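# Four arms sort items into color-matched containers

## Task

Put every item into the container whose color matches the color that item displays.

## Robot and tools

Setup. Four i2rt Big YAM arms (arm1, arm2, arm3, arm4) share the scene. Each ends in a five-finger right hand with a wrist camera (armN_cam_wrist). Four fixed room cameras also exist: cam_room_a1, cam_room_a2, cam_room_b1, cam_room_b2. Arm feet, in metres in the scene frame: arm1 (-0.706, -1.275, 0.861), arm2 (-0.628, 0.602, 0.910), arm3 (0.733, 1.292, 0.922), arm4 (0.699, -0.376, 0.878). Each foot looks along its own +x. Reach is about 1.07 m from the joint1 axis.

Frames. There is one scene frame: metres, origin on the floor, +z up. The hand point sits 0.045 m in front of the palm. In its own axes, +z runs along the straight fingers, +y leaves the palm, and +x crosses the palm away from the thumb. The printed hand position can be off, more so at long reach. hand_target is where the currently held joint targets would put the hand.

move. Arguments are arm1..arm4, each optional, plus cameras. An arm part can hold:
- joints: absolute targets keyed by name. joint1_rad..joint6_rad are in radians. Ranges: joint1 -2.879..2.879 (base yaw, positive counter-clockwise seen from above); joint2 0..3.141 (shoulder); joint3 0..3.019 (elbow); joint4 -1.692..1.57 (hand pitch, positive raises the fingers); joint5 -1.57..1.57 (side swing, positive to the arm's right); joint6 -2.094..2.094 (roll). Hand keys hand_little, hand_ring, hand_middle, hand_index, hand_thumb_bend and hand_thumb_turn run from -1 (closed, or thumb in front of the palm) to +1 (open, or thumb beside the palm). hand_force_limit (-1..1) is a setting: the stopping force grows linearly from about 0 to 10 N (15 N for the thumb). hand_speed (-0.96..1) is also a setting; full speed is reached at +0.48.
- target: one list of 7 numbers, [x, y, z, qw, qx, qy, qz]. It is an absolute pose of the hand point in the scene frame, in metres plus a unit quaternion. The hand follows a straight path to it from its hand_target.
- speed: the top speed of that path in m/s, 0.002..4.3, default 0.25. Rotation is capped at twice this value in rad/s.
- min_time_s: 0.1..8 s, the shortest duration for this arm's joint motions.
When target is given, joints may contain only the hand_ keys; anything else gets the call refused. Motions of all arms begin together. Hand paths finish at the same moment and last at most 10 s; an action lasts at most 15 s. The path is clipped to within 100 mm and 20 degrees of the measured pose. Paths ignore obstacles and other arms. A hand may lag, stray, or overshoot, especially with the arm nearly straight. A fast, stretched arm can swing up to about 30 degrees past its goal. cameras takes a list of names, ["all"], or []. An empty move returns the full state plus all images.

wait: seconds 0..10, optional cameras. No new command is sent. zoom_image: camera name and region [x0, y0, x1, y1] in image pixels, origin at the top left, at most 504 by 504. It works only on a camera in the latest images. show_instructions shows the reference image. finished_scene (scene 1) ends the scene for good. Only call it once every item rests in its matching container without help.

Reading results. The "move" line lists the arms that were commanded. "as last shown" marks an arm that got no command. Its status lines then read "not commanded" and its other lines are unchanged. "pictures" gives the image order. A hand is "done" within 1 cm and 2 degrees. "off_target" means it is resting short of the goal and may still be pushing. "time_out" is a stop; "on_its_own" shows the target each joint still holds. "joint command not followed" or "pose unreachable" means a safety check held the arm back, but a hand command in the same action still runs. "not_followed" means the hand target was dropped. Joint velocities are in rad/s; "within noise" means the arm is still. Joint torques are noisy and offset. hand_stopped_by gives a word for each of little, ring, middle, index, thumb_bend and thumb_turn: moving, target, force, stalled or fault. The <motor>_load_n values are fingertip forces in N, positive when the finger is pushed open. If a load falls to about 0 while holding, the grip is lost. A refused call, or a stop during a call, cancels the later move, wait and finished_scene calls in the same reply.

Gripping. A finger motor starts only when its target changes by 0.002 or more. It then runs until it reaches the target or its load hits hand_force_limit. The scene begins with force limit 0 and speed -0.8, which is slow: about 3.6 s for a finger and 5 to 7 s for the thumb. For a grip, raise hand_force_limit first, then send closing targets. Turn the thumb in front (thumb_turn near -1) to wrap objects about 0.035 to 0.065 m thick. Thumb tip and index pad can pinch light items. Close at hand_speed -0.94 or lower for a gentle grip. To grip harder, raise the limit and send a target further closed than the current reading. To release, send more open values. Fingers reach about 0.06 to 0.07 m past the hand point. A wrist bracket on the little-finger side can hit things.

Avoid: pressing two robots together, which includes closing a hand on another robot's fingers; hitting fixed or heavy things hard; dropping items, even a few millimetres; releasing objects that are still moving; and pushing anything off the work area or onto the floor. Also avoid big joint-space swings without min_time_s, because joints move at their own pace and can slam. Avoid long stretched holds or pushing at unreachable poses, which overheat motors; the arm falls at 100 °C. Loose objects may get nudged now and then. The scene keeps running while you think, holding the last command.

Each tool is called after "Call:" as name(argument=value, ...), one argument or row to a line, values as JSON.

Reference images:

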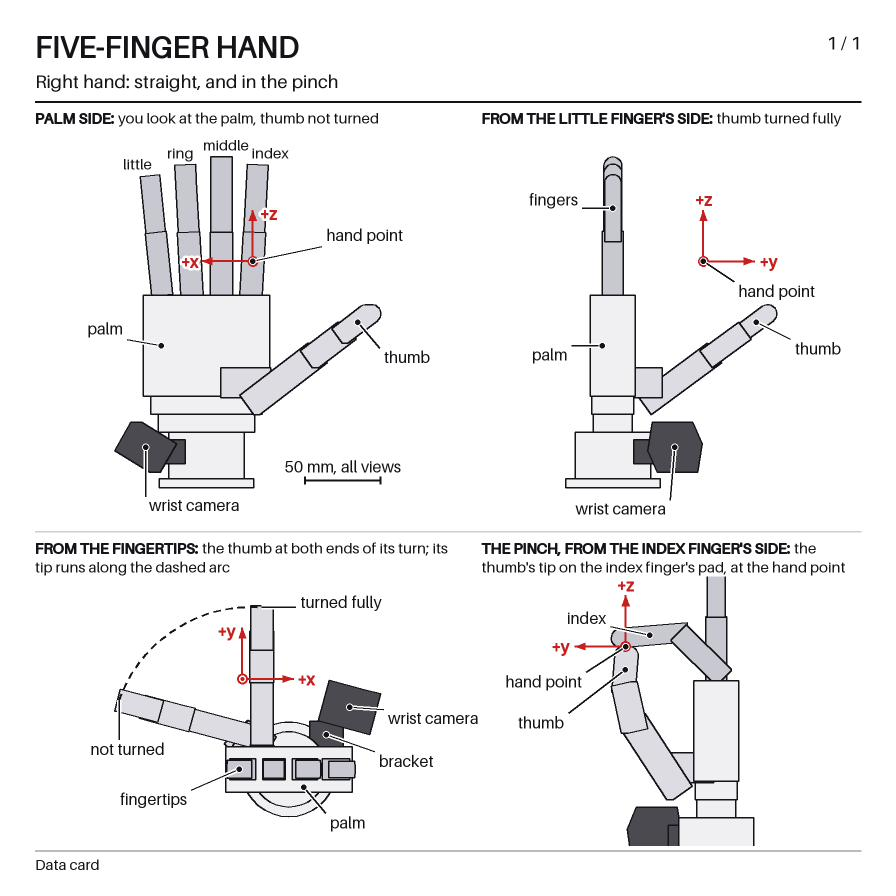

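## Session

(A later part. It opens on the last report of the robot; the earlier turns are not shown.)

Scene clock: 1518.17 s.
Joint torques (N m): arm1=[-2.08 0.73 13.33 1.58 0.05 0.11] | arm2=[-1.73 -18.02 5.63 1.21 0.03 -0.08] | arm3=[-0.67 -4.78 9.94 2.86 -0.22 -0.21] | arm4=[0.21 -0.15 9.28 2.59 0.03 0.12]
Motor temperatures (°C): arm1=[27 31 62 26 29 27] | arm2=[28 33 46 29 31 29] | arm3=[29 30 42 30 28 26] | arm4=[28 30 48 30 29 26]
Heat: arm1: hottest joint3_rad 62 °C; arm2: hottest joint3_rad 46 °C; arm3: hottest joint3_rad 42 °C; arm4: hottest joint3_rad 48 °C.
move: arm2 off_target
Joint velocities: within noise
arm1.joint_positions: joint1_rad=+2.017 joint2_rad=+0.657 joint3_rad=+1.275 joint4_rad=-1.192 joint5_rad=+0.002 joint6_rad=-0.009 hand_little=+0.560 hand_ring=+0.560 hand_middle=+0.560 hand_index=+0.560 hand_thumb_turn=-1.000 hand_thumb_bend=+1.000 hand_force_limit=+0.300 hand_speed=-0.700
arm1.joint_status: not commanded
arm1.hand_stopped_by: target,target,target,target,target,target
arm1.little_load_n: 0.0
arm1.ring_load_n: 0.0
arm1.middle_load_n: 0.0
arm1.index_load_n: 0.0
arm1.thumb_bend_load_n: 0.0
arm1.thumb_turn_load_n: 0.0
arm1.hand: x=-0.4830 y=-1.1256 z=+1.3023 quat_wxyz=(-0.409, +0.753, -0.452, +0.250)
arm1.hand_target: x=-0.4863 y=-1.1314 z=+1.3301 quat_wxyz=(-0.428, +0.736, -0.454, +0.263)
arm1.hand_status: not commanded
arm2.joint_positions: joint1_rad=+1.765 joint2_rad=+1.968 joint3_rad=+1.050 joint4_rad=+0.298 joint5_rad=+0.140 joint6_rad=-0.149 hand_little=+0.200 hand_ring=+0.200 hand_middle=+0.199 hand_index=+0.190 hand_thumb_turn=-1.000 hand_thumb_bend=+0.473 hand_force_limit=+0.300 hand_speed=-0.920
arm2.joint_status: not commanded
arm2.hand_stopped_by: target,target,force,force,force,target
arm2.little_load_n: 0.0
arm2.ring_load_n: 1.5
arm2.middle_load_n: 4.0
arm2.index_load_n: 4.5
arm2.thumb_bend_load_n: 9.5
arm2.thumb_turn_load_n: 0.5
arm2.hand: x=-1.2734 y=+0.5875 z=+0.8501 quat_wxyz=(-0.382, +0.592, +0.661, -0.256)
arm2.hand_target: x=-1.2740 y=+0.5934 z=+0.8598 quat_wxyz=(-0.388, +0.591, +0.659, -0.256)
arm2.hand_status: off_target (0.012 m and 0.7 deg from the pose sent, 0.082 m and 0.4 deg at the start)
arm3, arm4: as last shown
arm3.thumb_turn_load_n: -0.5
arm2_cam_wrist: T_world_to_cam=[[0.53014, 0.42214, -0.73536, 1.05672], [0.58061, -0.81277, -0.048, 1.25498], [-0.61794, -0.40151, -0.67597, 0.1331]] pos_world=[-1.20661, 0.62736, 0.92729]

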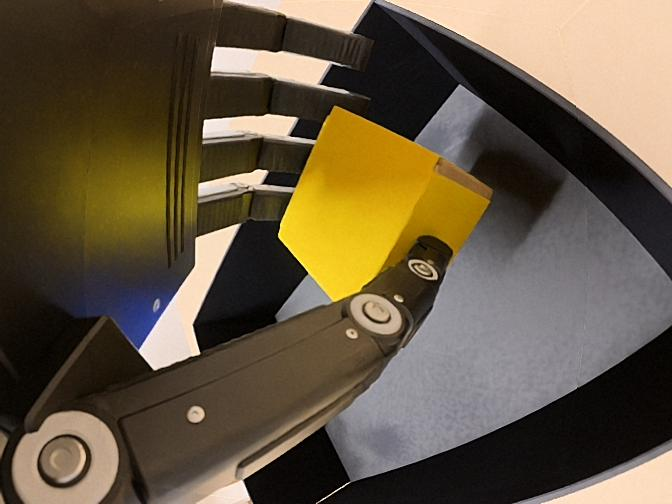

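Call:
move(
  arm3={"target": [1.262, 1.672, 0.96, 0.4415, -0.7647, 0.4066, -0.2348], "speed": 0.12},
  arm2={"target": [-1.24, 0.595, 1.0, 0.3877, -0.5914, -0.6590, 0.2563], "speed": 0.1},
  cameras=["arm3_cam_wrist", "cam_room_a2"],
)

Call:
zoom_image(
  camera="cam_room_a2",
  region=[490, 230, 640, 410],
)

Scene clock: 1533.03 s.
Joint torques (N m): arm1=[-2.55 0.15 13.55 1.55 0.04 0.09] | arm2=[-1.85 -15.09 8.47 1.25 0 -0.07] | arm3=[0.44 -13.27 10.22 2.8 0.05 0.06] | arm4=[-0.5 -0.56 9.16 2.26 -0.01 0.11]
Motor temperatures (°C): arm1=[27 31 62 26 29 27] | arm2=[28 34 45 29 31 29] | arm3=[29 30 42 30 28 26] | arm4=[28 30 48 30 29 26]
Heat: arm1: hottest joint3_rad 62 °C; arm2: hottest joint3_rad 45 °C; arm3: hottest joint3_rad 42 °C; arm4: hottest joint3_rad 48 °C.
move: arm2 off_target; arm3 off_target
Joint velocities: within noise
arm1, arm4: as last shown
arm2.joint_positions: joint1_rad=+1.765 joint2_rad=+1.633 joint3_rad=+1.029 joint4_rad=-0.027 joint5_rad=+0.140 joint6_rad=-0.149 hand_little=+0.200 hand_ring=+0.200 hand_middle=+0.199 hand_index=+0.190 hand_thumb_turn=-1.000 hand_thumb_bend=+0.473 hand_force_limit=+0.300 hand_speed=-0.920
arm2.joint_status: not commanded
arm2.hand_stopped_by: target,target,force,force,force,target
arm2.little_load_n: 0.0
arm2.ring_load_n: 1.5
arm2.middle_load_n: 4.5
arm2.index_load_n: 4.5
arm2.thumb_bend_load_n: 9.5
arm2.thumb_turn_load_n: 0.5
arm2.hand: x=-1.2359 y=+0.5887 z=+0.9855 quat_wxyz=(-0.378, +0.594, +0.664, -0.252)
arm2.hand_target: x=-1.2399 y=+0.5949 z=+0.9999 quat_wxyz=(-0.388, +0.591, +0.659, -0.256)
arm2.hand_status: off_target (0.016 m and 1.3 deg from the pose sent, 0.154 m and 0.7 deg at the start)
arm3.joint_positions: joint1_rad=-1.235 joint2_rad=+1.768 joint3_rad=+0.992 joint4_rad=+0.209 joint5_rad=-0.034 joint6_rad=-0.017 hand_little=+0.200 hand_ring=+0.200 hand_middle=+0.255 hand_index=+0.245 hand_thumb_turn=-1.000 hand_thumb_bend=+0.472 hand_force_limit=+0.300 hand_speed=-0.920
arm3.joint_status: not commanded
arm3.hand_stopped_by: target,target,force,force,force,target
arm3.little_load_n: 0.0
arm3.ring_load_n: 0.0
arm3.middle_load_n: 4.5
arm3.index_load_n: 4.5
arm3.thumb_bend_load_n: 9.5
arm3.thumb_turn_load_n: 0.0
arm3.hand: x=+1.2462 y=+1.6561 z=+0.9412 quat_wxyz=(-0.419, +0.778, -0.409, +0.227)
arm3.hand_target: x=+1.2607 y=+1.6713 z=+0.9606 quat_wxyz=(-0.442, +0.765, -0.406, +0.234)
arm3.hand_status: off_target (0.029 m and 3.1 deg from the pose sent, 0.288 m and 1.8 deg at the start)
arm4.middle_load_n: -0.5
arm3_cam_wrist: T_world_to_cam=[[-0.32271, -0.53682, -0.77954, 2.01889], [-0.91405, 0.39054, 0.10946, 0.38865], [0.24568, 0.74787, -0.61671, -0.85508]] pos_world=[1.21684, 1.57147, 1.00393]

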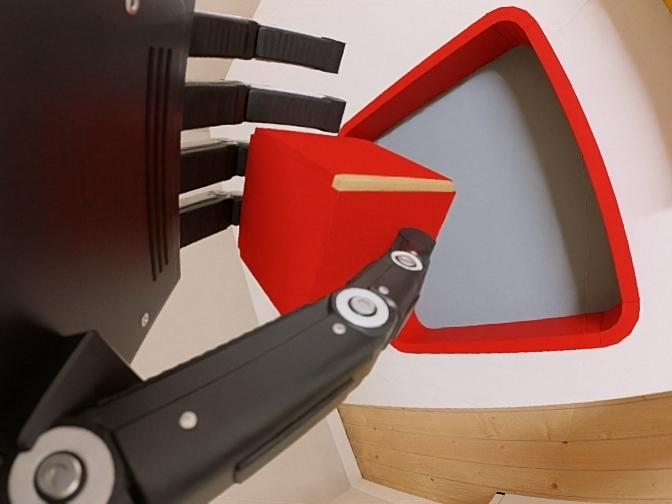

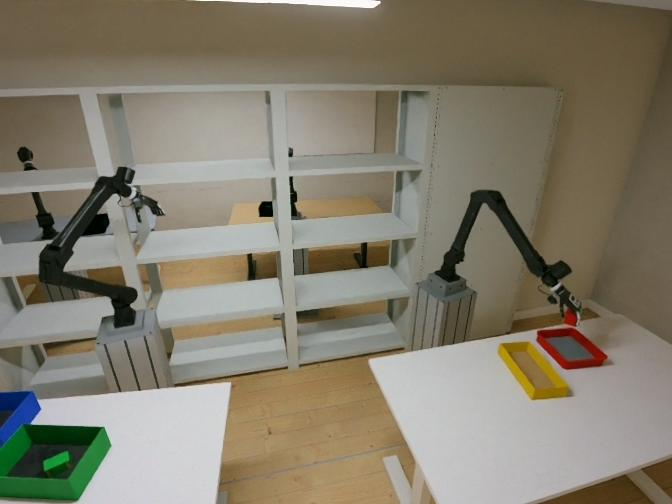

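Scaled by 2.800 from the camera's image (finer frame: 960x720).

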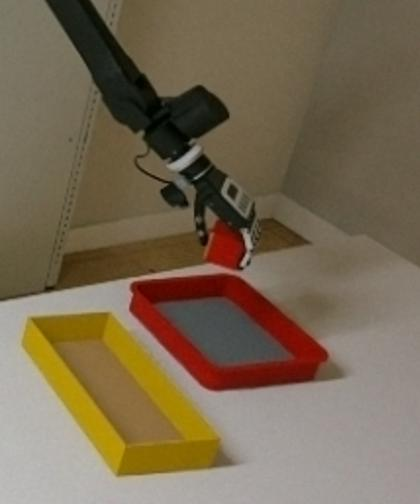

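Call:
move(
  arm3={"target": [1.268, 1.684, 0.88, 0.4415, -0.7647, 0.4066, -0.2348], "speed": 0.08},
  arm2={"target": [-1.05, 0.595, 1.16, 0.3877, -0.5914, -0.6590, 0.2563], "speed": 0.12},
)

Call:
move(
  arm3={"target": [1.266, 1.680, 0.83, 0.4415, -0.7647, 0.4066, -0.2348], "speed": 0.06},
  arm2={"joints": {"joint1_rad": 1.765, "joint2_rad": 0.65, "joint3_rad": 1.33, "joint4_rad": -1.2, "joint5_rad": 0, "joint6_rad": 0}, "min_time_s": 4},
  cameras=["arm3_cam_wrist", "cam_room_a2", "arm2_cam_wrist"],
)

Scene clock: 1545.73 s.
Joint torques (N m): arm1=[-2.37 1.14 13.53 1.55 0.03 0.08] | arm2=[-0.91 -5.19 9.62 1.26 0.11 -0.01] | arm3=[0.32 -13.86 8.83 2.85 0.05 0.06] | arm4=[-0.73 -0.21 9.14 2.28 0.08 0.11]
Motor temperatures (°C): arm1=[27 31 62 26 29 27] | arm2=[28 34 46 29 31 29] | arm3=[29 30 40 30 27 26] | arm4=[28 30 48 30 29 26]
Heat: arm1: hottest joint3_rad 62 °C; arm2: hottest joint3_rad 46 °C; arm3: hottest joint3_rad 40 °C; arm4: hottest joint3_rad 48 °C.
move: arm2 done; arm3 off_target
Joint velocities: within noise
arm1, arm4: as last shown
arm2.joint_positions: joint1_rad=+1.765 joint2_rad=+0.948 joint3_rad=+0.889 joint4_rad=-0.552 joint5_rad=+0.148 joint6_rad=-0.149 hand_little=+0.200 hand_ring=+0.200 hand_middle=+0.199 hand_index=+0.190 hand_thumb_turn=-1.000 hand_thumb_bend=+0.473 hand_force_limit=+0.300 hand_speed=-0.920
arm2.joint_status: not commanded
arm2.hand_stopped_by: target,target,force,force,force,target
arm2.little_load_n: 0.0
arm2.ring_load_n: 1.5
arm2.middle_load_n: 4.0
arm2.index_load_n: 4.5
arm2.thumb_bend_load_n: 9.5
arm2.thumb_turn_load_n: 0.5
arm2.hand: x=-1.0505 y=+0.5961 z=+1.1573 quat_wxyz=(-0.387, +0.593, +0.659, -0.256)
arm2.hand_target: x=-1.0500 y=+0.5950 z=+1.1599 quat_wxyz=(-0.388, +0.591, +0.659, -0.256)
arm2.hand_status: done (0.003 m and 0.2 deg from the pose sent, 0.255 m and 1.3 deg at the start)
arm3.joint_positions: joint1_rad=-1.220 joint2_rad=+1.949 joint3_rad=+1.000 joint4_rad=+0.392 joint5_rad=-0.020 joint6_rad=-0.010 hand_little=+0.200 hand_ring=+0.200 hand_middle=+0.255 hand_index=+0.245 hand_thumb_turn=-1.000 hand_thumb_bend=+0.472 hand_force_limit=+0.300 hand_speed=-0.920
arm3.joint_status: not commanded
arm3.hand_stopped_by: target,target,force,force,force,target
arm3.little_load_n: 0.0
arm3.ring_load_n: 0.0
arm3.middle_load_n: 4.5
arm3.index_load_n: 4.5
arm3.thumb_bend_load_n: 9.5
arm3.thumb_turn_load_n: 0.0
arm3.hand: x=+1.2541 y=+1.6685 z=+0.8688 quat_wxyz=(-0.423, +0.776, -0.408, +0.230)
arm3.hand_target: x=+1.2671 y=+1.6836 z=+0.8806 quat_wxyz=(-0.442, +0.765, -0.406, +0.235)
arm3.hand_status: off_target (0.024 m and 2.6 deg from the pose sent, 0.071 m and 3.1 deg at the start)
arm4.ring_load_n: -0.5
arm4.middle_load_n: 0.0
pictures: none

Scene clock: 1550.10 s.
Joint torques (N m): arm1=[-2.43 0.44 13.55 1.68 0 0.1] | arm2=[-1.08 0.5 12.34 1.31 -0.14 0.07] | arm3=[0.21 -14.51 7.42 2.85 -0.03 0.04] | arm4=[-0.44 -0.32 9.16 2.45 0.02 0.08]
Motor temperatures (°C): arm1=[27 31 62 26 29 27] | arm2=[28 34 47 29 31 29] | arm3=[29 30 40 30 27 26] | arm4=[28 30 48 30 29 26]
Heat: arm1: hottest joint3_rad 62 °C; arm2: hottest joint3_rad 47 °C; arm3: hottest joint3_rad 40 °C; arm4: hottest joint3_rad 48 °C.
move: arm2 done; arm3 off_target
Joint velocities: within noise
arm1, arm4: as last shown
arm2.joint_positions: joint1_rad=+1.765 joint2_rad=+0.653 joint3_rad=+1.280 joint4_rad=-1.195 joint5_rad=+0.002 joint6_rad=-0.010 hand_little=+0.200 hand_ring=+0.200 hand_middle=+0.199 hand_index=+0.190 hand_thumb_turn=-1.000 hand_thumb_bend=+0.473 hand_force_limit=+0.300 hand_speed=-0.920
arm2.joint_status: all done
arm2.hand_stopped_by: target,target,force,force,force,target
arm2.little_load_n: 0.0
arm2.ring_load_n: 1.0
arm2.middle_load_n: 4.5
arm2.index_load_n: 4.5
arm2.thumb_bend_load_n: 9.5
arm2.thumb_turn_load_n: 0.5
arm2.hand: x=-0.8938 y=+0.5638 z=+1.3531 quat_wxyz=(-0.336, +0.607, +0.633, -0.342)
arm2.hand_target: x=-0.8901 y=+0.5629 z=+1.3782 quat_wxyz=(-0.348, +0.602, +0.622, -0.359)
arm2.hand_status: not commanded
arm3.joint_positions: joint1_rad=-1.220 joint2_rad=+2.063 joint3_rad=+1.000 joint4_rad=+0.511 joint5_rad=-0.020 joint6_rad=-0.010 hand_little=+0.200 hand_ring=+0.200 hand_middle=+0.255 hand_index=+0.245 hand_thumb_turn=-1.000 hand_thumb_bend=+0.472 hand_force_limit=+0.300 hand_speed=-0.920
arm3.joint_status: not commanded
arm3.hand_stopped_by: target,target,force,force,force,target
arm3.little_load_n: 0.0
arm3.ring_load_n: 0.0
arm3.middle_load_n: 4.5
arm3.index_load_n: 4.0
arm3.thumb_bend_load_n: 10.0
arm3.thumb_turn_load_n: 0.0
arm3.hand: x=+1.2542 y=+1.6678 z=+0.8214 quat_wxyz=(-0.425, +0.775, -0.407, +0.231)
arm3.hand_target: x=+1.2654 y=+1.6797 z=+0.8305 quat_wxyz=(-0.442, +0.765, -0.406, +0.235)
arm3.hand_status: off_target (0.019 m and 2.3 deg from the pose sent, 0.042 m and 2.6 deg at the start)
arm4.ring_load_n: 0.0
pictures: arm2_cam_wrist, arm3_cam_wrist, cam_room_a2
arm2_cam_wrist: T_world_to_cam=[[0.47402, 0.28737, -0.8323, 1.39238], [0.61054, -0.78837, 0.07552, 0.88531], [-0.63446, -0.54396, -0.54916, 0.59209]] pos_world=[-0.82488, 0.61991, 1.41717]
arm3_cam_wrist: T_world_to_cam=[[-0.31275, -0.53079, -0.78768, 1.91852], [-0.9152, 0.39031, 0.10036, 0.41381], [0.25417, 0.75228, -0.60785, -0.96488]] pos_world=[1.22397, 1.58268, 0.88316]

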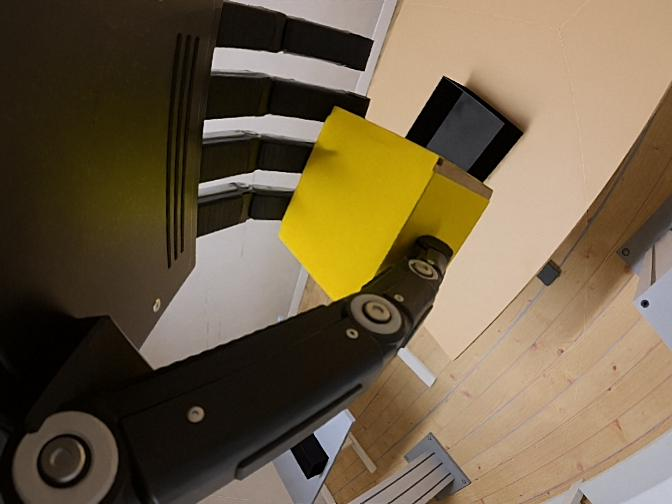

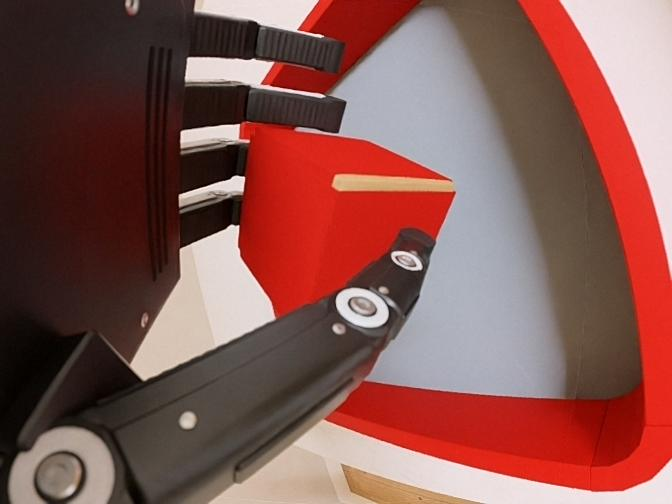

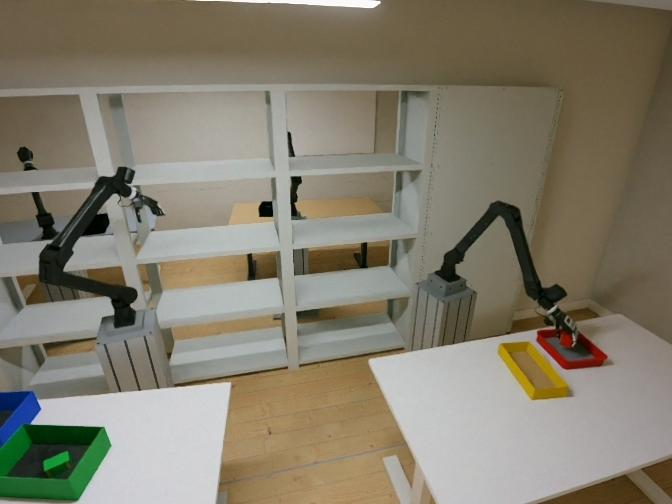

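Call:
move(
  arm3={"target": [1.266, 1.680, 0.800, 0.4415, -0.7647, 0.4066, -0.2348], "speed": 0.04},
  arm2={"joints": {"joint1_rad": -0.941}, "min_time_s": 7},
)

Call:
move(
  arm3={"target": [1.266, 1.680, 0.787, 0.4415, -0.7647, 0.4066, -0.2348], "speed": 0.03},
)

Scene clock: 1559.93 s.
Joint torques (N m): arm1=[-2.73 0.44 13.61 1.61 0.01 0.1] | arm2=[-1.85 0.44 12.34 1.25 -0.1 0.08] | arm3=[0.32 -14.51 7.08 2.89 -0.02 0.04] | arm4=[-0.32 0.44 8.94 2.3 0.02 0.08]
Motor temperatures (°C): arm1=[27 31 63 26 29 27] | arm2=[28 34 49 29 31 29] | arm3=[29 30 39 30 27 26] | arm4=[28 30 48 30 29 26]
Heat: arm1: hottest joint3_rad 63 °C; arm2: hottest joint3_rad 49 °C; arm3: hottest joint3_rad 39 °C; arm4: hottest joint3_rad 48 °C.
move: arm2 done; arm3 off_target
Joint velocities: within noise
arm1, arm4: as last shown
arm2.joint_positions: joint1_rad=-0.934 joint2_rad=+0.653 joint3_rad=+1.280 joint4_rad=-1.195 joint5_rad=+0.001 joint6_rad=-0.009 hand_little=+0.200 hand_ring=+0.200 hand_middle=+0.199 hand_index=+0.190 hand_thumb_turn=-1.000 hand_thumb_bend=+0.473 hand_force_limit=+0.300 hand_speed=-0.920
arm2.joint_status: all done
arm2.hand_stopped_by: target,target,force,force,force,target
arm2.little_load_n: 0.0
arm2.ring_load_n: 1.5
arm2.middle_load_n: 4.0
arm2.index_load_n: 4.5
arm2.thumb_bend_load_n: 9.5
arm2.thumb_turn_load_n: 0.5
arm2.hand: x=-0.4075 y=+0.7494 z=+1.3547 quat_wxyz=(-0.410, +0.750, -0.453, +0.253)
arm2.hand_target: x=-0.4103 y=+0.7468 z=+1.3798 quat_wxyz=(-0.428, +0.736, -0.453, +0.264)
arm2.hand_status: not commanded
arm3.joint_positions: joint1_rad=-1.220 joint2_rad=+2.133 joint3_rad=+1.009 joint4_rad=+0.573 joint5_rad=-0.020 joint6_rad=-0.010 hand_little=+0.200 hand_ring=+0.200 hand_middle=+0.255 hand_index=+0.245 hand_thumb_turn=-1.000 hand_thumb_bend=+0.472 hand_force_limit=+0.300 hand_speed=-0.920
arm3.joint_status: not commanded
arm3.hand_stopped_by: target,target,force,force,force,target
arm3.little_load_n: 0.0
arm3.ring_load_n: 0.0
arm3.middle_load_n: 5.0
arm3.index_load_n: 4.5
arm3.thumb_bend_load_n: 10.0
arm3.thumb_turn_load_n: 0.0
arm3.hand: x=+1.2542 y=+1.6673 z=+0.7934 quat_wxyz=(-0.425, +0.775, -0.407, +0.231)
arm3.hand_target: x=+1.2653 y=+1.6797 z=+0.8004 quat_wxyz=(-0.441, +0.765, -0.406, +0.235)
arm3.hand_status: off_target (0.019 m and 2.3 deg from the pose sent, 0.027 m and 2.3 deg at the start)
pictures: none

Scene clock: 1560.90 s.
Joint torques (N m): arm1=[-2.78 0.5 13.44 1.66 0.04 0.13] | arm2=[-1.61 0.26 12.29 1.37 -0.1 0.09] | arm3=[0.32 -14.68 6.86 2.82 0 0.04] | arm4=[0.03 -0.62 9.18 2.41 0.06 0.17]
Motor temperatures (°C): arm1=[27 31 63 26 29 27] | arm2=[28 34 49 29 31 29] | arm3=[29 31 39 30 27 26] | arm4=[28 30 48 30 29 26]
Heat: arm1: hottest joint3_rad 63 °C; arm2: hottest joint3_rad 49 °C; arm3: hottest joint3_rad 39 °C; arm4: hottest joint3_rad 48 °C.
move: arm3 off_target
Joint velocities: within noise
arm1, arm2, arm4: as last shown
arm2.middle_load_n: 4.5
arm2.thumb_bend_load_n: 10.0
arm3.joint_positions: joint1_rad=-1.220 joint2_rad=+2.166 joint3_rad=+1.016 joint4_rad=+0.599 joint5_rad=-0.020 joint6_rad=-0.010 hand_little=+0.200 hand_ring=+0.200 hand_middle=+0.255 hand_index=+0.245 hand_thumb_turn=-1.000 hand_thumb_bend=+0.472 hand_force_limit=+0.300 hand_speed=-0.920
arm3.joint_status: not commanded
arm3.hand_stopped_by: target,target,force,force,force,target
arm3.little_load_n: 0.0
arm3.ring_load_n: 0.0
arm3.middle_load_n: 5.0
arm3.index_load_n: 4.5
arm3.thumb_bend_load_n: 10.0
arm3.thumb_turn_load_n: 0.0
arm3.hand: x=+1.2545 y=+1.6672 z=+0.7804 quat_wxyz=(-0.425, +0.775, -0.407, +0.231)
arm3.hand_target: x=+1.2654 y=+1.6798 z=+0.7876 quat_wxyz=(-0.442, +0.765, -0.406, +0.235)
arm3.hand_status: off_target (0.018 m and 2.2 deg from the pose sent, 0.018 m and 2.3 deg at the start)
pictures: none

Call:
move(
  arm3={"target": [1.266, 1.680, 0.780, 0.4415, -0.7647, 0.4066, -0.2348], "speed": 0.03},
)

Call:
move(
  arm3={"target": [1.266, 1.680, 0.774, 0.4415, -0.7647, 0.4066, -0.2348], "speed": 0.03},
  cameras=["arm3_cam_wrist", "cam_room_a2"],
)

Call:
zoom_image(
  camera="cam_room_a2",
  region=[490, 280, 640, 410],
)

Scene clock: 1564.73 s.
Joint torques (N m): arm1=[-2.37 0.5 13.6 1.55 0.02 0.14] | arm2=[-1.73 0.38 12.22 1.33 -0.11 0.07] | arm3=[0.26 -14.56 6.68 2.84 0.01 0.05] | arm4=[-0.56 -0.97 9.25 2.29 0.01 0.07]
Motor temperatures (°C): arm1=[27 31 63 26 29 27] | arm2=[28 34 50 29 31 29] | arm3=[29 31 39 30 27 26] | arm4=[28 30 48 30 29 26]
Heat: arm1: hottest joint3_rad 63 °C; arm2: hottest joint3_rad 50 °C; arm3: hottest joint3_rad 39 °C; arm4: hottest joint3_rad 48 °C.
move: arm3 off_target
Joint velocities: within noise
arm1, arm2, arm4: as last shown
arm3.joint_positions: joint1_rad=-1.220 joint2_rad=+2.182 joint3_rad=+1.022 joint4_rad=+0.613 joint5_rad=-0.020 joint6_rad=-0.009 hand_little=+0.200 hand_ring=+0.200 hand_middle=+0.255 hand_index=+0.245 hand_thumb_turn=-1.000 hand_thumb_bend=+0.472 hand_force_limit=+0.300 hand_speed=-0.920
arm3.joint_status: not commanded
arm3.hand_stopped_by: target,target,force,force,force,target
arm3.little_load_n: 0.0
arm3.ring_load_n: 0.0
arm3.middle_load_n: 5.0
arm3.index_load_n: 4.0
arm3.thumb_bend_load_n: 10.0
arm3.thumb_turn_load_n: 0.0
arm3.hand: x=+1.2558 y=+1.6680 z=+0.7753 quat_wxyz=(-0.427, +0.774, -0.407, +0.232)
arm3.hand_target: x=+1.2655 y=+1.6798 z=+0.7805 quat_wxyz=(-0.442, +0.765, -0.406, +0.235)
arm3.hand_status: off_target (0.016 m and 2.0 deg from the pose sent, 0.017 m and 2.2 deg at the start)
pictures: none

Scene clock: 1565.70 s.
Joint torques (N m): arm1=[-2.61 0.73 13.42 1.54 0.04 0.1] | arm2=[-1.79 0.44 12.31 1.28 -0.09 0.07] | arm3=[0.32 -14.1 6.48 2.76 0.03 0.04] | arm4=[0.03 -0.73 9.05 2.44 0.12 0.06]
Motor temperatures (°C): arm1=[27 31 63 26 29 27] | arm2=[28 34 50 29 31 29] | arm3=[29 31 39 30 27 26] | arm4=[28 30 48 30 29 26]
Heat: arm1: hottest joint3_rad 63 °C; arm2: hottest joint3_rad 50 °C; arm3: hottest joint3_rad 39 °C; arm4: hottest joint3_rad 48 °C.
move: arm3 off_target
Joint velocities: within noise
arm1, arm2: as last shown
arm3.joint_positions: joint1_rad=-1.220 joint2_rad=+2.191 joint3_rad=+1.029 joint4_rad=+0.627 joint5_rad=-0.020 joint6_rad=-0.008 hand_little=+0.200 hand_ring=+0.200 hand_middle=+0.255 hand_index=+0.245 hand_thumb_turn=-1.000 hand_thumb_bend=+0.472 hand_force_limit=+0.300 hand_speed=-0.920
arm3.joint_status: not commanded
arm3.hand_stopped_by: target,target,force,force,force,target
arm3.little_load_n: 0.0
arm3.ring_load_n: 0.0
arm3.middle_load_n: 5.0
arm3.index_load_n: 4.5
arm3.thumb_bend_load_n: 9.5
arm3.thumb_turn_load_n: 0.0
arm3.hand: x=+1.2592 y=+1.6703 z=+0.7753 quat_wxyz=(-0.432, +0.771, -0.406, +0.234)
arm3.hand_target: x=+1.2656 y=+1.6799 z=+0.7743 quat_wxyz=(-0.442, +0.765, -0.406, +0.235)
arm3.hand_status: off_target (0.012 m and 1.3 deg from the pose sent, 0.016 m and 2.0 deg at the start)
arm4.joint_positions: joint1_rad=-2.289 joint2_rad=+0.702 joint3_rad=+1.322 joint4_rad=-1.216 joint5_rad=+0.000 joint6_rad=-0.010 hand_little=+0.560 hand_ring=+0.560 hand_middle=+0.560 hand_index=+0.560 hand_thumb_turn=-1.000 hand_thumb_bend=+1.000 hand_force_limit=-0.300 hand_speed=-0.300
arm4.joint_status: not commanded
arm4.hand_stopped_by: target,target,target,target,target,target
arm4.little_load_n: 0.0
arm4.ring_load_n: 0.0
arm4.middle_load_n: 0.0
arm4.index_load_n: 0.0
arm4.thumb_bend_load_n: 0.0
arm4.thumb_turn_load_n: 0.0
arm4.hand: x=+0.4478 y=-0.2520 z=+1.3240 quat_wxyz=(+0.408, -0.773, -0.431, +0.224)
arm4.hand_target: x=+0.4469 y=-0.2483 z=+1.3320 quat_wxyz=(+0.418, -0.772, -0.420, +0.229)
arm4.hand_status: not commanded
arm3_cam_wrist: T_world_to_cam=[[-0.30191, -0.52221, -0.79759, 1.86474], [-0.91632, 0.38981, 0.09164, 0.43107], [0.26306, 0.75851, -0.5962, -1.02682]] pos_world=[1.2281, 1.58461, 0.8356]

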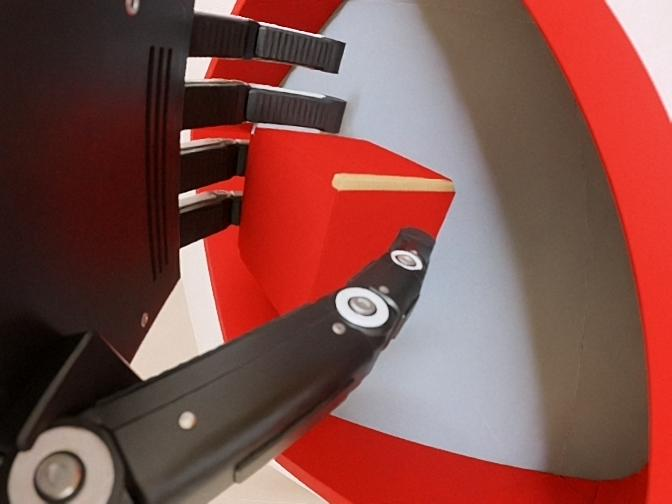

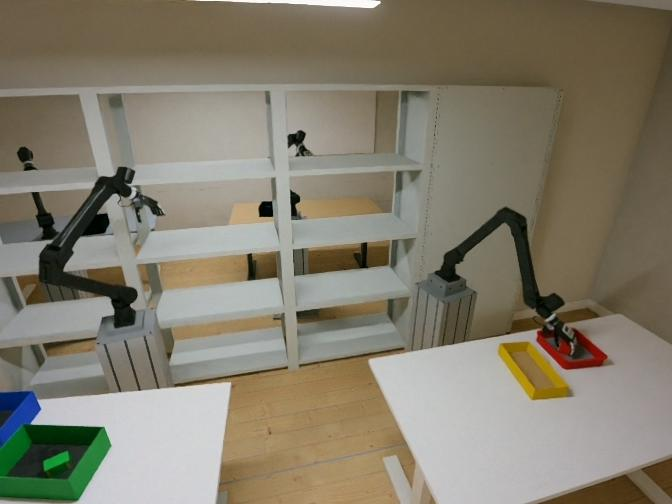

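Scaled by 3.360 from the camera's image (finer frame: 960x720).

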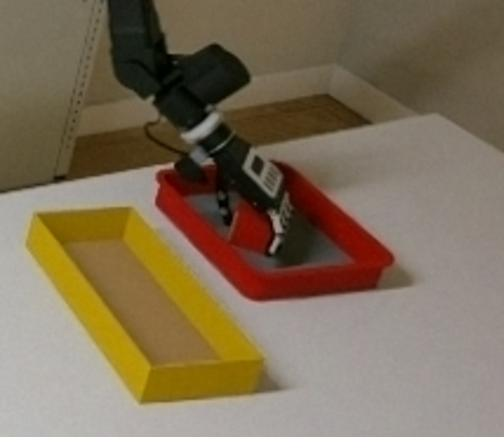

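Call:
move(
  arm3={"target": [1.264, 1.678, 0.769, 0.4415, -0.7647, 0.4066, -0.2348], "speed": 0.03},
)

Scene clock: 1568.43 s.
Joint torques (N m): arm1=[-1.96 0.44 13.53 1.54 0.05 0.12] | arm2=[-1.61 0.38 12.25 1.29 -0.09 0.1] | arm3=[0.15 -13.8 6.04 2.67 0 0.02] | arm4=[-0.15 -0.56 9.13 2.48 0.07 0.12]
Motor temperatures (°C): arm1=[27 31 63 26 29 27] | arm2=[28 33 50 29 31 29] | arm3=[29 31 39 30 27 26] | arm4=[28 30 48 30 29 26]
Heat: arm1: hottest joint3_rad 63 °C; arm2: hottest joint3_rad 50 °C; arm3: hottest joint3_rad 39 °C; arm4: hottest joint3_rad 48 °C.
move: arm3 done
Joint velocities: within noise
arm1.joint_positions: joint1_rad=+2.017 joint2_rad=+0.657 joint3_rad=+1.275 joint4_rad=-1.192 joint5_rad=+0.002 joint6_rad=-0.009 hand_little=+0.560 hand_ring=+0.560 hand_middle=+0.560 hand_index=+0.560 hand_thumb_turn=-1.000 hand_thumb_bend=+1.000 hand_force_limit=+0.300 hand_speed=-0.700
arm1.joint_status: not commanded
arm1.hand_stopped_by: target,target,target,target,target,target
arm1.little_load_n: 0.0
arm1.ring_load_n: 0.0
arm1.middle_load_n: 0.0
arm1.index_load_n: 0.0
arm1.thumb_bend_load_n: 0.0
arm1.thumb_turn_load_n: 0.0
arm1.hand: x=-0.4830 y=-1.1256 z=+1.3023 quat_wxyz=(-0.409, +0.753, -0.452, +0.250)
arm1.hand_target: x=-0.4863 y=-1.1314 z=+1.3301 quat_wxyz=(-0.428, +0.736, -0.454, +0.263)
arm1.hand_status: not commanded
arm2, arm4: as last shown
arm2.middle_load_n: 4.0
arm2.thumb_bend_load_n: 9.5
arm3.joint_positions: joint1_rad=-1.220 joint2_rad=+2.196 joint3_rad=+1.029 joint4_rad=+0.644 joint5_rad=-0.020 joint6_rad=-0.007 hand_little=+0.200 hand_ring=+0.200 hand_middle=+0.255 hand_index=+0.245 hand_thumb_turn=-1.000 hand_thumb_bend=+0.472 hand_force_limit=+0.300 hand_speed=-0.920
arm3.joint_status: not commanded
arm3.hand_stopped_by: target,target,force,force,force,target
arm3.little_load_n: 0.0
arm3.ring_load_n: 0.0
arm3.middle_load_n: 5.0
arm3.index_load_n: 4.0
arm3.thumb_bend_load_n: 9.5
arm3.thumb_turn_load_n: 0.0
arm3.hand: x=+1.2606 y=+1.6714 z=+0.7754 quat_wxyz=(-0.436, +0.768, -0.404, +0.236)
arm3.hand_target: x=+1.2637 y=+1.6779 z=+0.7693 quat_wxyz=(-0.442, +0.765, -0.407, +0.235)
arm3.hand_status: done (0.010 m and 0.8 deg from the pose sent, 0.011 m and 1.4 deg at the start)
arm4.index_load_n: -0.5
pictures: none

Call:
move(
  arm3={"target": [1.264, 1.678, 0.774, 0.4415, -0.7647, 0.4066, -0.2348], "speed": 0.03},
)

Call:
move(
  arm3={"joints": {"hand_thumb_bend": 0.6, "hand_index": 0.36, "hand_middle": 0.36, "hand_ring": 0.4, "hand_little": 0.4, "hand_speed": -0.9}},
  cameras=["arm3_cam_wrist"],
)

Scene clock: 1571.93 s.
Joint torques (N m): arm1=[-2.73 -0.21 13.45 1.59 0.03 0.07] | arm2=[-1.73 0.26 12.23 1.35 -0.1 0.07] | arm3=[0.15 -14.68 5.74 2.35 -0.01 0.02] | arm4=[0.15 -0.09 9.06 2.66 0.04 0.13]
Motor temperatures (°C): arm1=[27 31 63 26 29 27] | arm2=[28 33 51 29 31 29] | arm3=[29 32 39 30 27 26] | arm4=[28 30 48 30 29 26]
Heat: arm1: hottest joint3_rad 63 °C; arm2: hottest joint3_rad 51 °C; arm3: hottest joint3_rad 39 °C; arm4: hottest joint3_rad 48 °C.
move: arm3 done
Joint velocities: within noise
arm1, arm2, arm4: as last shown
arm2.middle_load_n: 4.5
arm3.joint_positions: joint1_rad=-1.220 joint2_rad=+2.196 joint3_rad=+1.029 joint4_rad=+0.644 joint5_rad=-0.020 joint6_rad=-0.007 hand_little=+0.200 hand_ring=+0.200 hand_middle=+0.255 hand_index=+0.245 hand_thumb_turn=-1.000 hand_thumb_bend=+0.472 hand_force_limit=+0.300 hand_speed=-0.920
arm3.joint_status: not commanded
arm3.hand_stopped_by: target,target,force,force,force,target
arm3.little_load_n: 0.0
arm3.ring_load_n: 0.0
arm3.middle_load_n: 5.0
arm3.index_load_n: 4.5
arm3.thumb_bend_load_n: 9.5
arm3.thumb_turn_load_n: 0.0
arm3.hand: x=+1.2606 y=+1.6714 z=+0.7754 quat_wxyz=(-0.436, +0.768, -0.404, +0.236)
arm3.hand_target: x=+1.2639 y=+1.6781 z=+0.7742 quat_wxyz=(-0.442, +0.765, -0.407, +0.235)
arm3.hand_status: done (0.008 m and 0.8 deg from the pose sent, 0.008 m and 0.8 deg at the start)
arm4.index_load_n: 0.0
pictures: none

Scene clock: 1573.30 s.
Joint torques (N m): arm1=[-3.02 0.5 13.34 1.59 0.02 0.13] | arm2=[-1.85 0.5 12.31 1.32 -0.09 0.08] | arm3=[0.15 -14.68 5.76 2.39 -0.01 0.02] | arm4=[0.09 -0.67 9.03 2.43 0.07 0.13]
Motor temperatures (°C): arm1=[27 31 63 26 29 27] | arm2=[28 33 51 29 31 29] | arm3=[29 32 39 30 27 26] | arm4=[28 30 48 30 29 26]
Heat: arm1: hottest joint3_rad 63 °C; arm2: hottest joint3_rad 51 °C; arm3: hottest joint3_rad 39 °C; arm4: hottest joint3_rad 48 °C.
move: arm3 done
Joint velocities: within noise
arm1, arm2, arm4: as last shown
arm1.index_load_n: -0.5
arm2.thumb_bend_load_n: 10.0
arm3.joint_positions: joint1_rad=-1.220 joint2_rad=+2.196 joint3_rad=+1.029 joint4_rad=+0.644 joint5_rad=-0.020 joint6_rad=-0.007 hand_little=+0.400 hand_ring=+0.400 hand_middle=+0.360 hand_index=+0.360 hand_thumb_turn=-1.000 hand_thumb_bend=+0.600 hand_force_limit=+0.300 hand_speed=-0.900
arm3.joint_status: all done
arm3.hand_stopped_by: target,target,target,target,target,target
arm3.little_load_n: 0.0
arm3.ring_load_n: 0.0
arm3.middle_load_n: 0.0
arm3.index_load_n: 0.0
arm3.thumb_bend_load_n: 0.0
arm3.thumb_turn_load_n: 0.0
arm3.hand: x=+1.2606 y=+1.6714 z=+0.7754 quat_wxyz=(-0.436, +0.768, -0.404, +0.236)
arm3.hand_target: x=+1.2639 y=+1.6781 z=+0.7742 quat_wxyz=(-0.442, +0.765, -0.407, +0.235)
arm3.hand_status: not commanded
arm3_cam_wrist: T_world_to_cam=[[-0.29466, -0.5163, -0.80412, 1.85187], [-0.91699, 0.38954, 0.08591, 0.43769], [0.26888, 0.76269, -0.58823, -1.04839]] pos_world=[1.22892, 1.58522, 0.83483]

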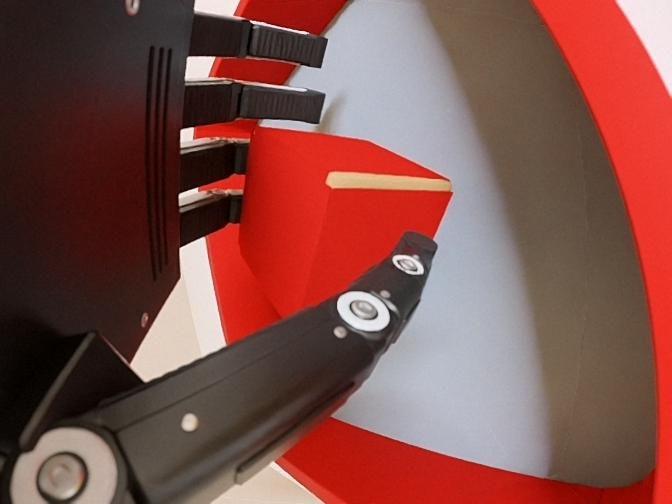

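Call:
move(
  arm3={"joints": {"hand_thumb_bend": 1.0, "hand_index": 0.56, "hand_middle": 0.56, "hand_ring": 0.56, "hand_little": 0.56, "hand_speed": -0.7}},
  arm2={"target": [-0.27, 0.785, 1.16, 0.3496, -0.7740, 0.4177, -0.3230], "speed": 0.12},
  cameras=["arm3_cam_wrist"],
)

Call:
move(
  arm3={"target": [1.259, 1.674, 0.93, 0.4415, -0.7647, 0.4066, -0.2348], "speed": 0.08},
  arm2={"target": [-0.12, 0.868, 1.14, 0.3496, -0.7740, 0.4177, -0.3230], "speed": 0.1},
  cameras=["arm3_cam_wrist", "arm2_cam_wrist"],
)

Scene clock: 1591.20 s.
Joint torques (N m): arm1=[-2.9 0.62 13.68 1.55 0 0.13] | arm2=[-0.26 -4.19 9.29 2.18 0.11 -0.1] | arm3=[0.21 -14.86 5.76 2.35 -0.01 0.02] | arm4=[0.03 -0.44 9.16 2.26 0.07 0.13]
Motor temperatures (°C): arm1=[27 31 63 26 29 27] | arm2=[28 33 52 29 31 29] | arm3=[29 33 38 30 27 26] | arm4=[28 30 48 30 29 26]
Heat: arm1: hottest joint3_rad 63 °C; arm2: hottest joint3_rad 52 °C; arm3: hottest joint3_rad 38 °C; arm4: hottest joint3_rad 48 °C.
move: arm2 done; arm3 done
Joint velocities: within noise
arm1, arm4: as last shown
arm1.index_load_n: 0.0
arm2.joint_positions: joint1_rad=-0.934 joint2_rad=+0.883 joint3_rad=+0.843 joint4_rad=-0.572 joint5_rad=+0.126 joint6_rad=-0.156 hand_little=+0.200 hand_ring=+0.200 hand_middle=+0.199 hand_index=+0.190 hand_thumb_turn=-1.000 hand_thumb_bend=+0.473 hand_force_limit=+0.300 hand_speed=-0.920
arm2.joint_status: not commanded
arm2.hand_stopped_by: target,target,force,force,force,target
arm2.little_load_n: 0.0
arm2.ring_load_n: 1.5
arm2.middle_load_n: 4.5
arm2.index_load_n: 4.5
arm2.thumb_bend_load_n: 10.0
arm2.thumb_turn_load_n: 0.5
arm2.hand: x=-0.2725 y=+0.7808 z=+1.1551 quat_wxyz=(-0.341, +0.776, -0.426, +0.316)
arm2.hand_target: x=-0.2702 y=+0.7850 z=+1.1600 quat_wxyz=(-0.350, +0.774, -0.418, +0.323)
arm2.hand_status: done (0.007 m and 1.6 deg from the pose sent, 0.241 m and 11.7 deg at the start)
arm3.joint_positions: joint1_rad=-1.220 joint2_rad=+2.196 joint3_rad=+1.029 joint4_rad=+0.644 joint5_rad=-0.020 joint6_rad=-0.007 hand_little=+0.560 hand_ring=+0.560 hand_middle=+0.560 hand_index=+0.560 hand_thumb_turn=-1.000 hand_thumb_bend=+1.000 hand_force_limit=+0.300 hand_speed=-0.700
arm3.joint_status: all done
arm3.hand_stopped_by: target,target,target,target,target,target
arm3.little_load_n: -0.5
arm3.ring_load_n: 0.0
arm3.middle_load_n: 0.0
arm3.index_load_n: 0.0
arm3.thumb_bend_load_n: 0.0
arm3.thumb_turn_load_n: 0.0
arm3.hand: x=+1.2606 y=+1.6714 z=+0.7754 quat_wxyz=(-0.436, +0.768, -0.404, +0.236)
arm3.hand_target: x=+1.2639 y=+1.6781 z=+0.7742 quat_wxyz=(-0.442, +0.765, -0.407, +0.235)
arm3.hand_status: not commanded
arm4.thumb_turn_load_n: 0.5
arm3_cam_wrist: T_world_to_cam=[[-0.29466, -0.5163, -0.80412, 1.85187], [-0.91699, 0.38954, 0.08591, 0.43769], [0.26888, 0.76269, -0.58823, -1.04839]] pos_world=[1.22892, 1.58522, 0.83483]

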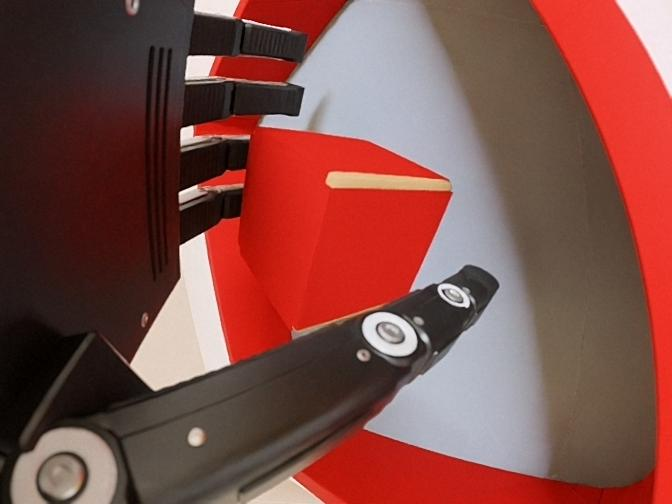

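Scene clock: 1593.80 s.
Joint torques (N m): arm1=[-2.02 -0.09 13.53 1.46 0.02 0.12] | arm2=[-0.44 -10.75 13.96 2.09 0.12 -0.04] | arm3=[-0.21 -15.03 7.08 1.81 -0.14 0] | arm4=[0.03 0.15 9.02 2.41 0.01 0.14]
Motor temperatures (°C): arm1=[27 31 63 26 29 27] | arm2=[28 33 53 29 31 29] | arm3=[29 33 38 30 27 26] | arm4=[28 30 48 30 29 26]
Heat: arm1: hottest joint3_rad 63 °C; arm2: hottest joint3_rad 53 °C; arm3: hottest joint3_rad 38 °C; arm4: hottest joint3_rad 48 °C.
move: arm2 off_target; arm3 done
Joint velocities: within noise
arm1, arm4: as last shown
arm2.joint_positions: joint1_rad=-0.927 joint2_rad=+1.363 joint3_rad=+1.085 joint4_rad=-0.387 joint5_rad=+0.133 joint6_rad=-0.156 hand_little=+0.200 hand_ring=+0.200 hand_middle=+0.199 hand_index=+0.190 hand_thumb_turn=-1.000 hand_thumb_bend=+0.473 hand_force_limit=+0.300 hand_speed=-0.920
arm2.joint_status: not commanded
arm2.hand_stopped_by: target,target,force,force,force,target
arm2.little_load_n: 0.0
arm2.ring_load_n: 1.5
arm2.middle_load_n: 4.5
arm2.index_load_n: 4.0
arm2.thumb_bend_load_n: 10.0
arm2.thumb_turn_load_n: 0.5
arm2.hand: x=-0.1394 y=+0.8522 z=+1.1052 quat_wxyz=(-0.321, +0.788, -0.429, +0.304)
arm2.hand_target: x=-0.1224 y=+0.8668 z=+1.1406 quat_wxyz=(-0.350, +0.774, -0.418, +0.323)
arm2.hand_status: off_target (0.043 m and 4.5 deg from the pose sent, 0.176 m and 1.6 deg at the start)
arm3.joint_positions: joint1_rad=-1.220 joint2_rad=+1.843 joint3_rad=+1.006 joint4_rad=+0.317 joint5_rad=-0.021 joint6_rad=-0.007 hand_little=+0.560 hand_ring=+0.560 hand_middle=+0.560 hand_index=+0.560 hand_thumb_turn=-1.000 hand_thumb_bend=+1.000 hand_force_limit=+0.300 hand_speed=-0.700
arm3.joint_status: not commanded
arm3.hand_stopped_by: target,target,target,target,target,target
arm3.little_load_n: 0.0
arm3.ring_load_n: 0.0
arm3.middle_load_n: 0.0
arm3.index_load_n: 0.0
arm3.thumb_bend_load_n: 0.0
arm3.thumb_turn_load_n: 0.0
arm3.hand: x=+1.2576 y=+1.6722 z=+0.9225 quat_wxyz=(-0.437, +0.768, -0.404, +0.236)
arm3.hand_target: x=+1.2589 y=+1.6741 z=+0.9299 quat_wxyz=(-0.442, +0.765, -0.407, +0.235)
arm3.hand_status: done (0.008 m and 0.7 deg from the pose sent, 0.155 m and 0.8 deg at the start)
arm4.thumb_turn_load_n: 0.0
pictures: arm2_cam_wrist, arm3_cam_wrist
arm2_cam_wrist: T_world_to_cam=[[-0.31392, -0.62808, -0.71202, 1.28296], [-0.88225, 0.47008, -0.02569, -0.49793], [0.35084, 0.62011, -0.70169, 0.40542]] pos_world=[-0.17879, 0.78846, 1.18518]
arm3_cam_wrist: T_world_to_cam=[[-0.2931, -0.51539, -0.80527, 1.96726], [-0.91748, 0.38852, 0.08528, 0.42487], [0.26891, 0.76382, -0.58674, -0.965]] pos_world=[1.22592, 1.58592, 0.98173]

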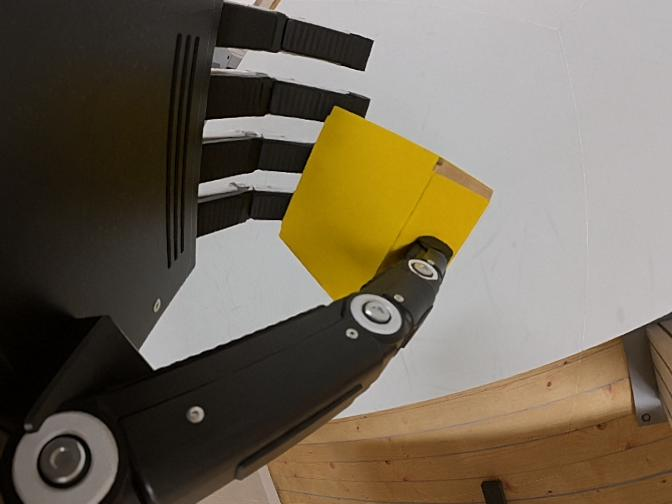

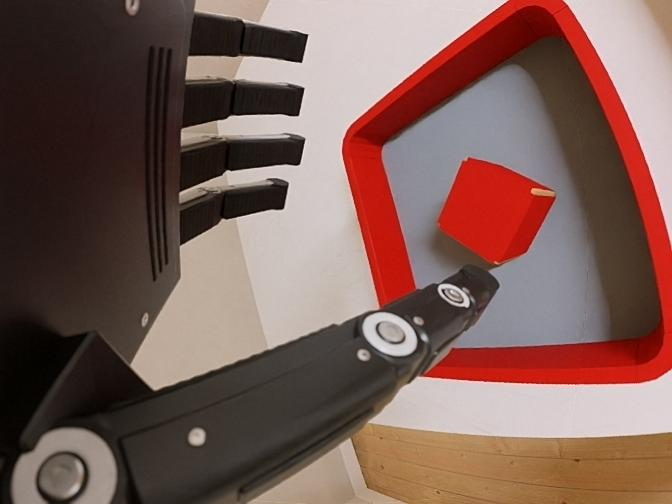

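Call:
move(
  arm2={"target": [-0.03, 0.922, 1.15, 0.3496, -0.7740, 0.4177, -0.3230], "speed": 0.08},
  arm3={"target": [1.08, 1.50, 1.17, 0.4415, -0.7647, 0.4066, -0.2348], "speed": 0.15},
)

Call:
move(
  arm2={"target": [0.04, 0.96, 1.15, 0.3496, -0.7740, 0.4177, -0.3230], "speed": 0.06},
  arm3={"joints": {"joint1_rad": -1.62, "joint2_rad": 0.95, "joint3_rad": 1.1, "joint4_rad": -0.9, "joint5_rad": 0, "joint6_rad": 0}, "min_time_s": 3},
  cameras=["arm3_cam_wrist", "arm2_cam_wrist"],
)

Scene clock: 1602.37 s.
Joint torques (N m): arm1=[-2.78 0.56 13.35 1.57 0 0.11] | arm2=[-0.5 -14.51 14.23 1.14 0.12 -0.02] | arm3=[-0.73 -3.31 12.25 1.78 -0.25 -0.24] | arm4=[0.5 0.85 8.92 2.45 0.11 0.1]
Motor temperatures (°C): arm1=[27 30 63 26 29 27] | arm2=[28 33 54 29 31 29] | arm3=[29 33 38 30 27 26] | arm4=[28 30 48 30 29 26]
Heat: arm1: hottest joint3_rad 63 °C; arm2: hottest joint3_rad 54 °C; arm3: hottest joint3_rad 38 °C; arm4: hottest joint3_rad 48 °C.
move: arm2 off_target; arm3 off_target
Joint velocities: within noise
arm1, arm4: as last shown
arm1.thumb_turn_load_n: 0.5
arm2.joint_positions: joint1_rad=-0.918 joint2_rad=+1.626 joint3_rad=+1.403 joint4_rad=-0.415 joint5_rad=+0.140 joint6_rad=-0.156 hand_little=+0.200 hand_ring=+0.200 hand_middle=+0.199 hand_index=+0.190 hand_thumb_turn=-1.000 hand_thumb_bend=+0.473 hand_force_limit=+0.300 hand_speed=-0.920
arm2.joint_status: not commanded
arm2.hand_stopped_by: target,target,force,force,force,target
arm2.little_load_n: 0.0
arm2.ring_load_n: 1.5
arm2.middle_load_n: 4.0
arm2.index_load_n: 4.5
arm2.thumb_bend_load_n: 9.5
arm2.thumb_turn_load_n: 0.5
arm2.hand: x=-0.0427 y=+0.9079 z=+1.1208 quat_wxyz=(-0.330, +0.783, -0.425, +0.312)
arm2.hand_target: x=-0.0316 y=+0.9212 z=+1.1503 quat_wxyz=(-0.350, +0.774, -0.418, +0.323)
arm2.hand_status: off_target (0.035 m and 2.9 deg from the pose sent, 0.137 m and 4.5 deg at the start)
arm3.joint_positions: joint1_rad=-1.410 joint2_rad=+0.847 joint3_rad=+0.757 joint4_rad=-0.455 joint5_rad=-0.190 joint6_rad=-0.079 hand_little=+0.560 hand_ring=+0.560 hand_middle=+0.560 hand_index=+0.560 hand_thumb_turn=-1.000 hand_thumb_bend=+1.000 hand_force_limit=+0.300 hand_speed=-0.700
arm3.joint_status: not commanded
arm3.hand_stopped_by: target,target,target,target,target,target
arm3.little_load_n: 0.0
arm3.ring_load_n: 0.5
arm3.middle_load_n: 0.0
arm3.index_load_n: 0.0
arm3.thumb_bend_load_n: 0.0
arm3.thumb_turn_load_n: 0.0
arm3.hand: x=+1.0736 y=+1.5003 z=+1.1543 quat_wxyz=(-0.436, +0.766, -0.414, +0.225)
arm3.hand_target: x=+1.0797 y=+1.4999 z=+1.1700 quat_wxyz=(-0.442, +0.765, -0.407, +0.235)
arm3.hand_status: off_target (0.017 m and 1.6 deg from the pose sent, 0.350 m and 0.7 deg at the start)
pictures: none

Scene clock: 1605.70 s.
Joint torques (N m): arm1=[-2.43 0.73 13.71 1.65 -0.01 0.12] | arm2=[-0.44 -17.96 14.43 1.24 0.11 0.01] | arm3=[-0.62 -3.31 13.16 1.61 0.07 0.05] | arm4=[0.32 -0.21 9.09 2.32 0 0.09]
Motor temperatures (°C): arm1=[27 30 63 26 29 27] | arm2=[28 33 54 29 31 29] | arm3=[29 32 38 30 27 26] | arm4=[28 30 48 30 29 26]
Heat: arm1: hottest joint3_rad 63 °C; arm2: hottest joint3_rad 54 °C; arm3: hottest joint3_rad 38 °C; arm4: hottest joint3_rad 48 °C.
move: arm2 off_target; arm3 done
Joint velocities: within noise
arm1, arm4: as last shown
arm1.thumb_bend_load_n: 0.5
arm1.thumb_turn_load_n: 0.0
arm2.joint_positions: joint1_rad=-0.918 joint2_rad=+1.838 joint3_rad=+1.683 joint4_rad=-0.486 joint5_rad=+0.140 joint6_rad=-0.156 hand_little=+0.200 hand_ring=+0.200 hand_middle=+0.199 hand_index=+0.190 hand_thumb_turn=-1.000 hand_thumb_bend=+0.473 hand_force_limit=+0.300 hand_speed=-0.920
arm2.joint_status: not commanded
arm2.hand_stopped_by: target,target,force,force,force,target
arm2.little_load_n: 0.0
arm2.ring_load_n: 1.5
arm2.middle_load_n: 4.0
arm2.index_load_n: 4.5
arm2.thumb_bend_load_n: 9.5
arm2.thumb_turn_load_n: 0.5
arm2.hand: x=+0.0286 y=+0.9461 z=+1.1192 quat_wxyz=(-0.329, +0.784, -0.425, +0.311)
arm2.hand_target: x=+0.0382 y=+0.9592 z=+1.1503 quat_wxyz=(-0.350, +0.774, -0.418, +0.323)
arm2.hand_status: off_target (0.036 m and 3.0 deg from the pose sent, 0.102 m and 2.9 deg at the start)
arm3.joint_positions: joint1_rad=-1.613 joint2_rad=+0.939 joint3_rad=+1.056 joint4_rad=-0.892 joint5_rad=-0.003 joint6_rad=-0.016 hand_little=+0.560 hand_ring=+0.560 hand_middle=+0.560 hand_index=+0.560 hand_thumb_turn=-1.000 hand_thumb_bend=+1.000 hand_force_limit=+0.300 hand_speed=-0.700
arm3.joint_status: all done
arm3.hand_stopped_by: target,target,target,target,target,target
arm3.little_load_n: 0.0
arm3.ring_load_n: 0.0
arm3.middle_load_n: 0.0
arm3.index_load_n: 0.0
arm3.thumb_bend_load_n: 0.0
arm3.thumb_turn_load_n: 0.0
arm3.hand: x=+1.1032 y=+1.3952 z=+1.2098 quat_wxyz=(-0.291, +0.716, -0.582, +0.254)
arm3.hand_target: x=+1.1119 y=+1.3948 z=+1.2279 quat_wxyz=(-0.299, +0.705, -0.587, +0.261)
arm3.hand_status: not commanded
pictures: arm2_cam_wrist, arm3_cam_wrist
arm2_cam_wrist: T_world_to_cam=[[-0.29449, -0.6235, -0.72424, 1.41336], [-0.88286, 0.46762, -0.04358, -0.37106], [0.36584, 0.62656, -0.68817, 0.27638]] pos_world=[-0.01248, 0.88157, 1.19764]
arm3_cam_wrist: T_world_to_cam=[[-0.64754, -0.40383, -0.64623, 2.05357], [-0.65491, 0.72849, 0.20101, -0.5377], [0.3896, 0.55338, -0.7362, -0.20204]] pos_world=[1.05635, 1.3328, 1.28642]

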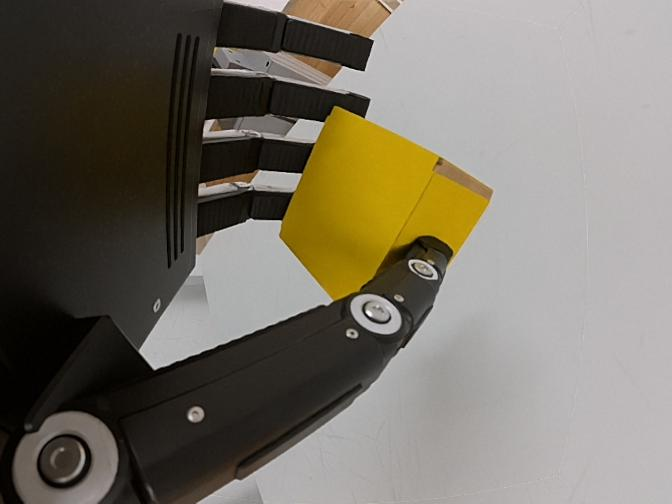

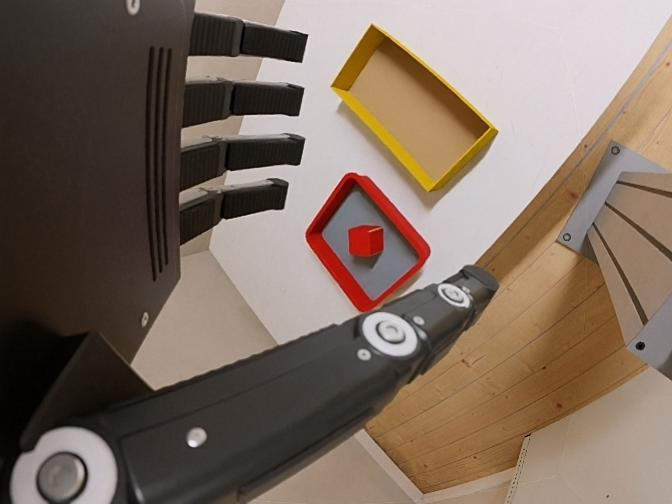

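Call:
zoom_image(
  camera="arm3_cam_wrist",
  region=[320, 10, 520, 210],
)

Scaled by 2.520 from the camera's image (finer frame: 960x720).

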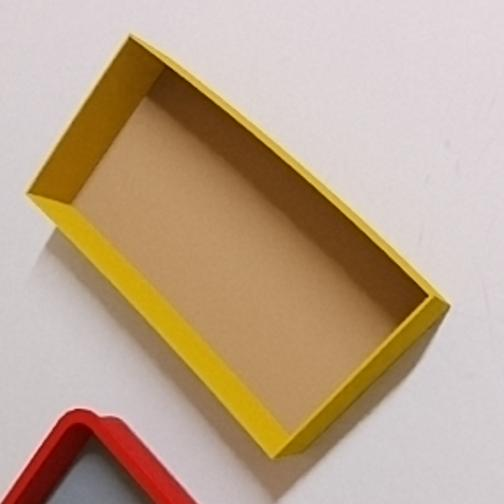

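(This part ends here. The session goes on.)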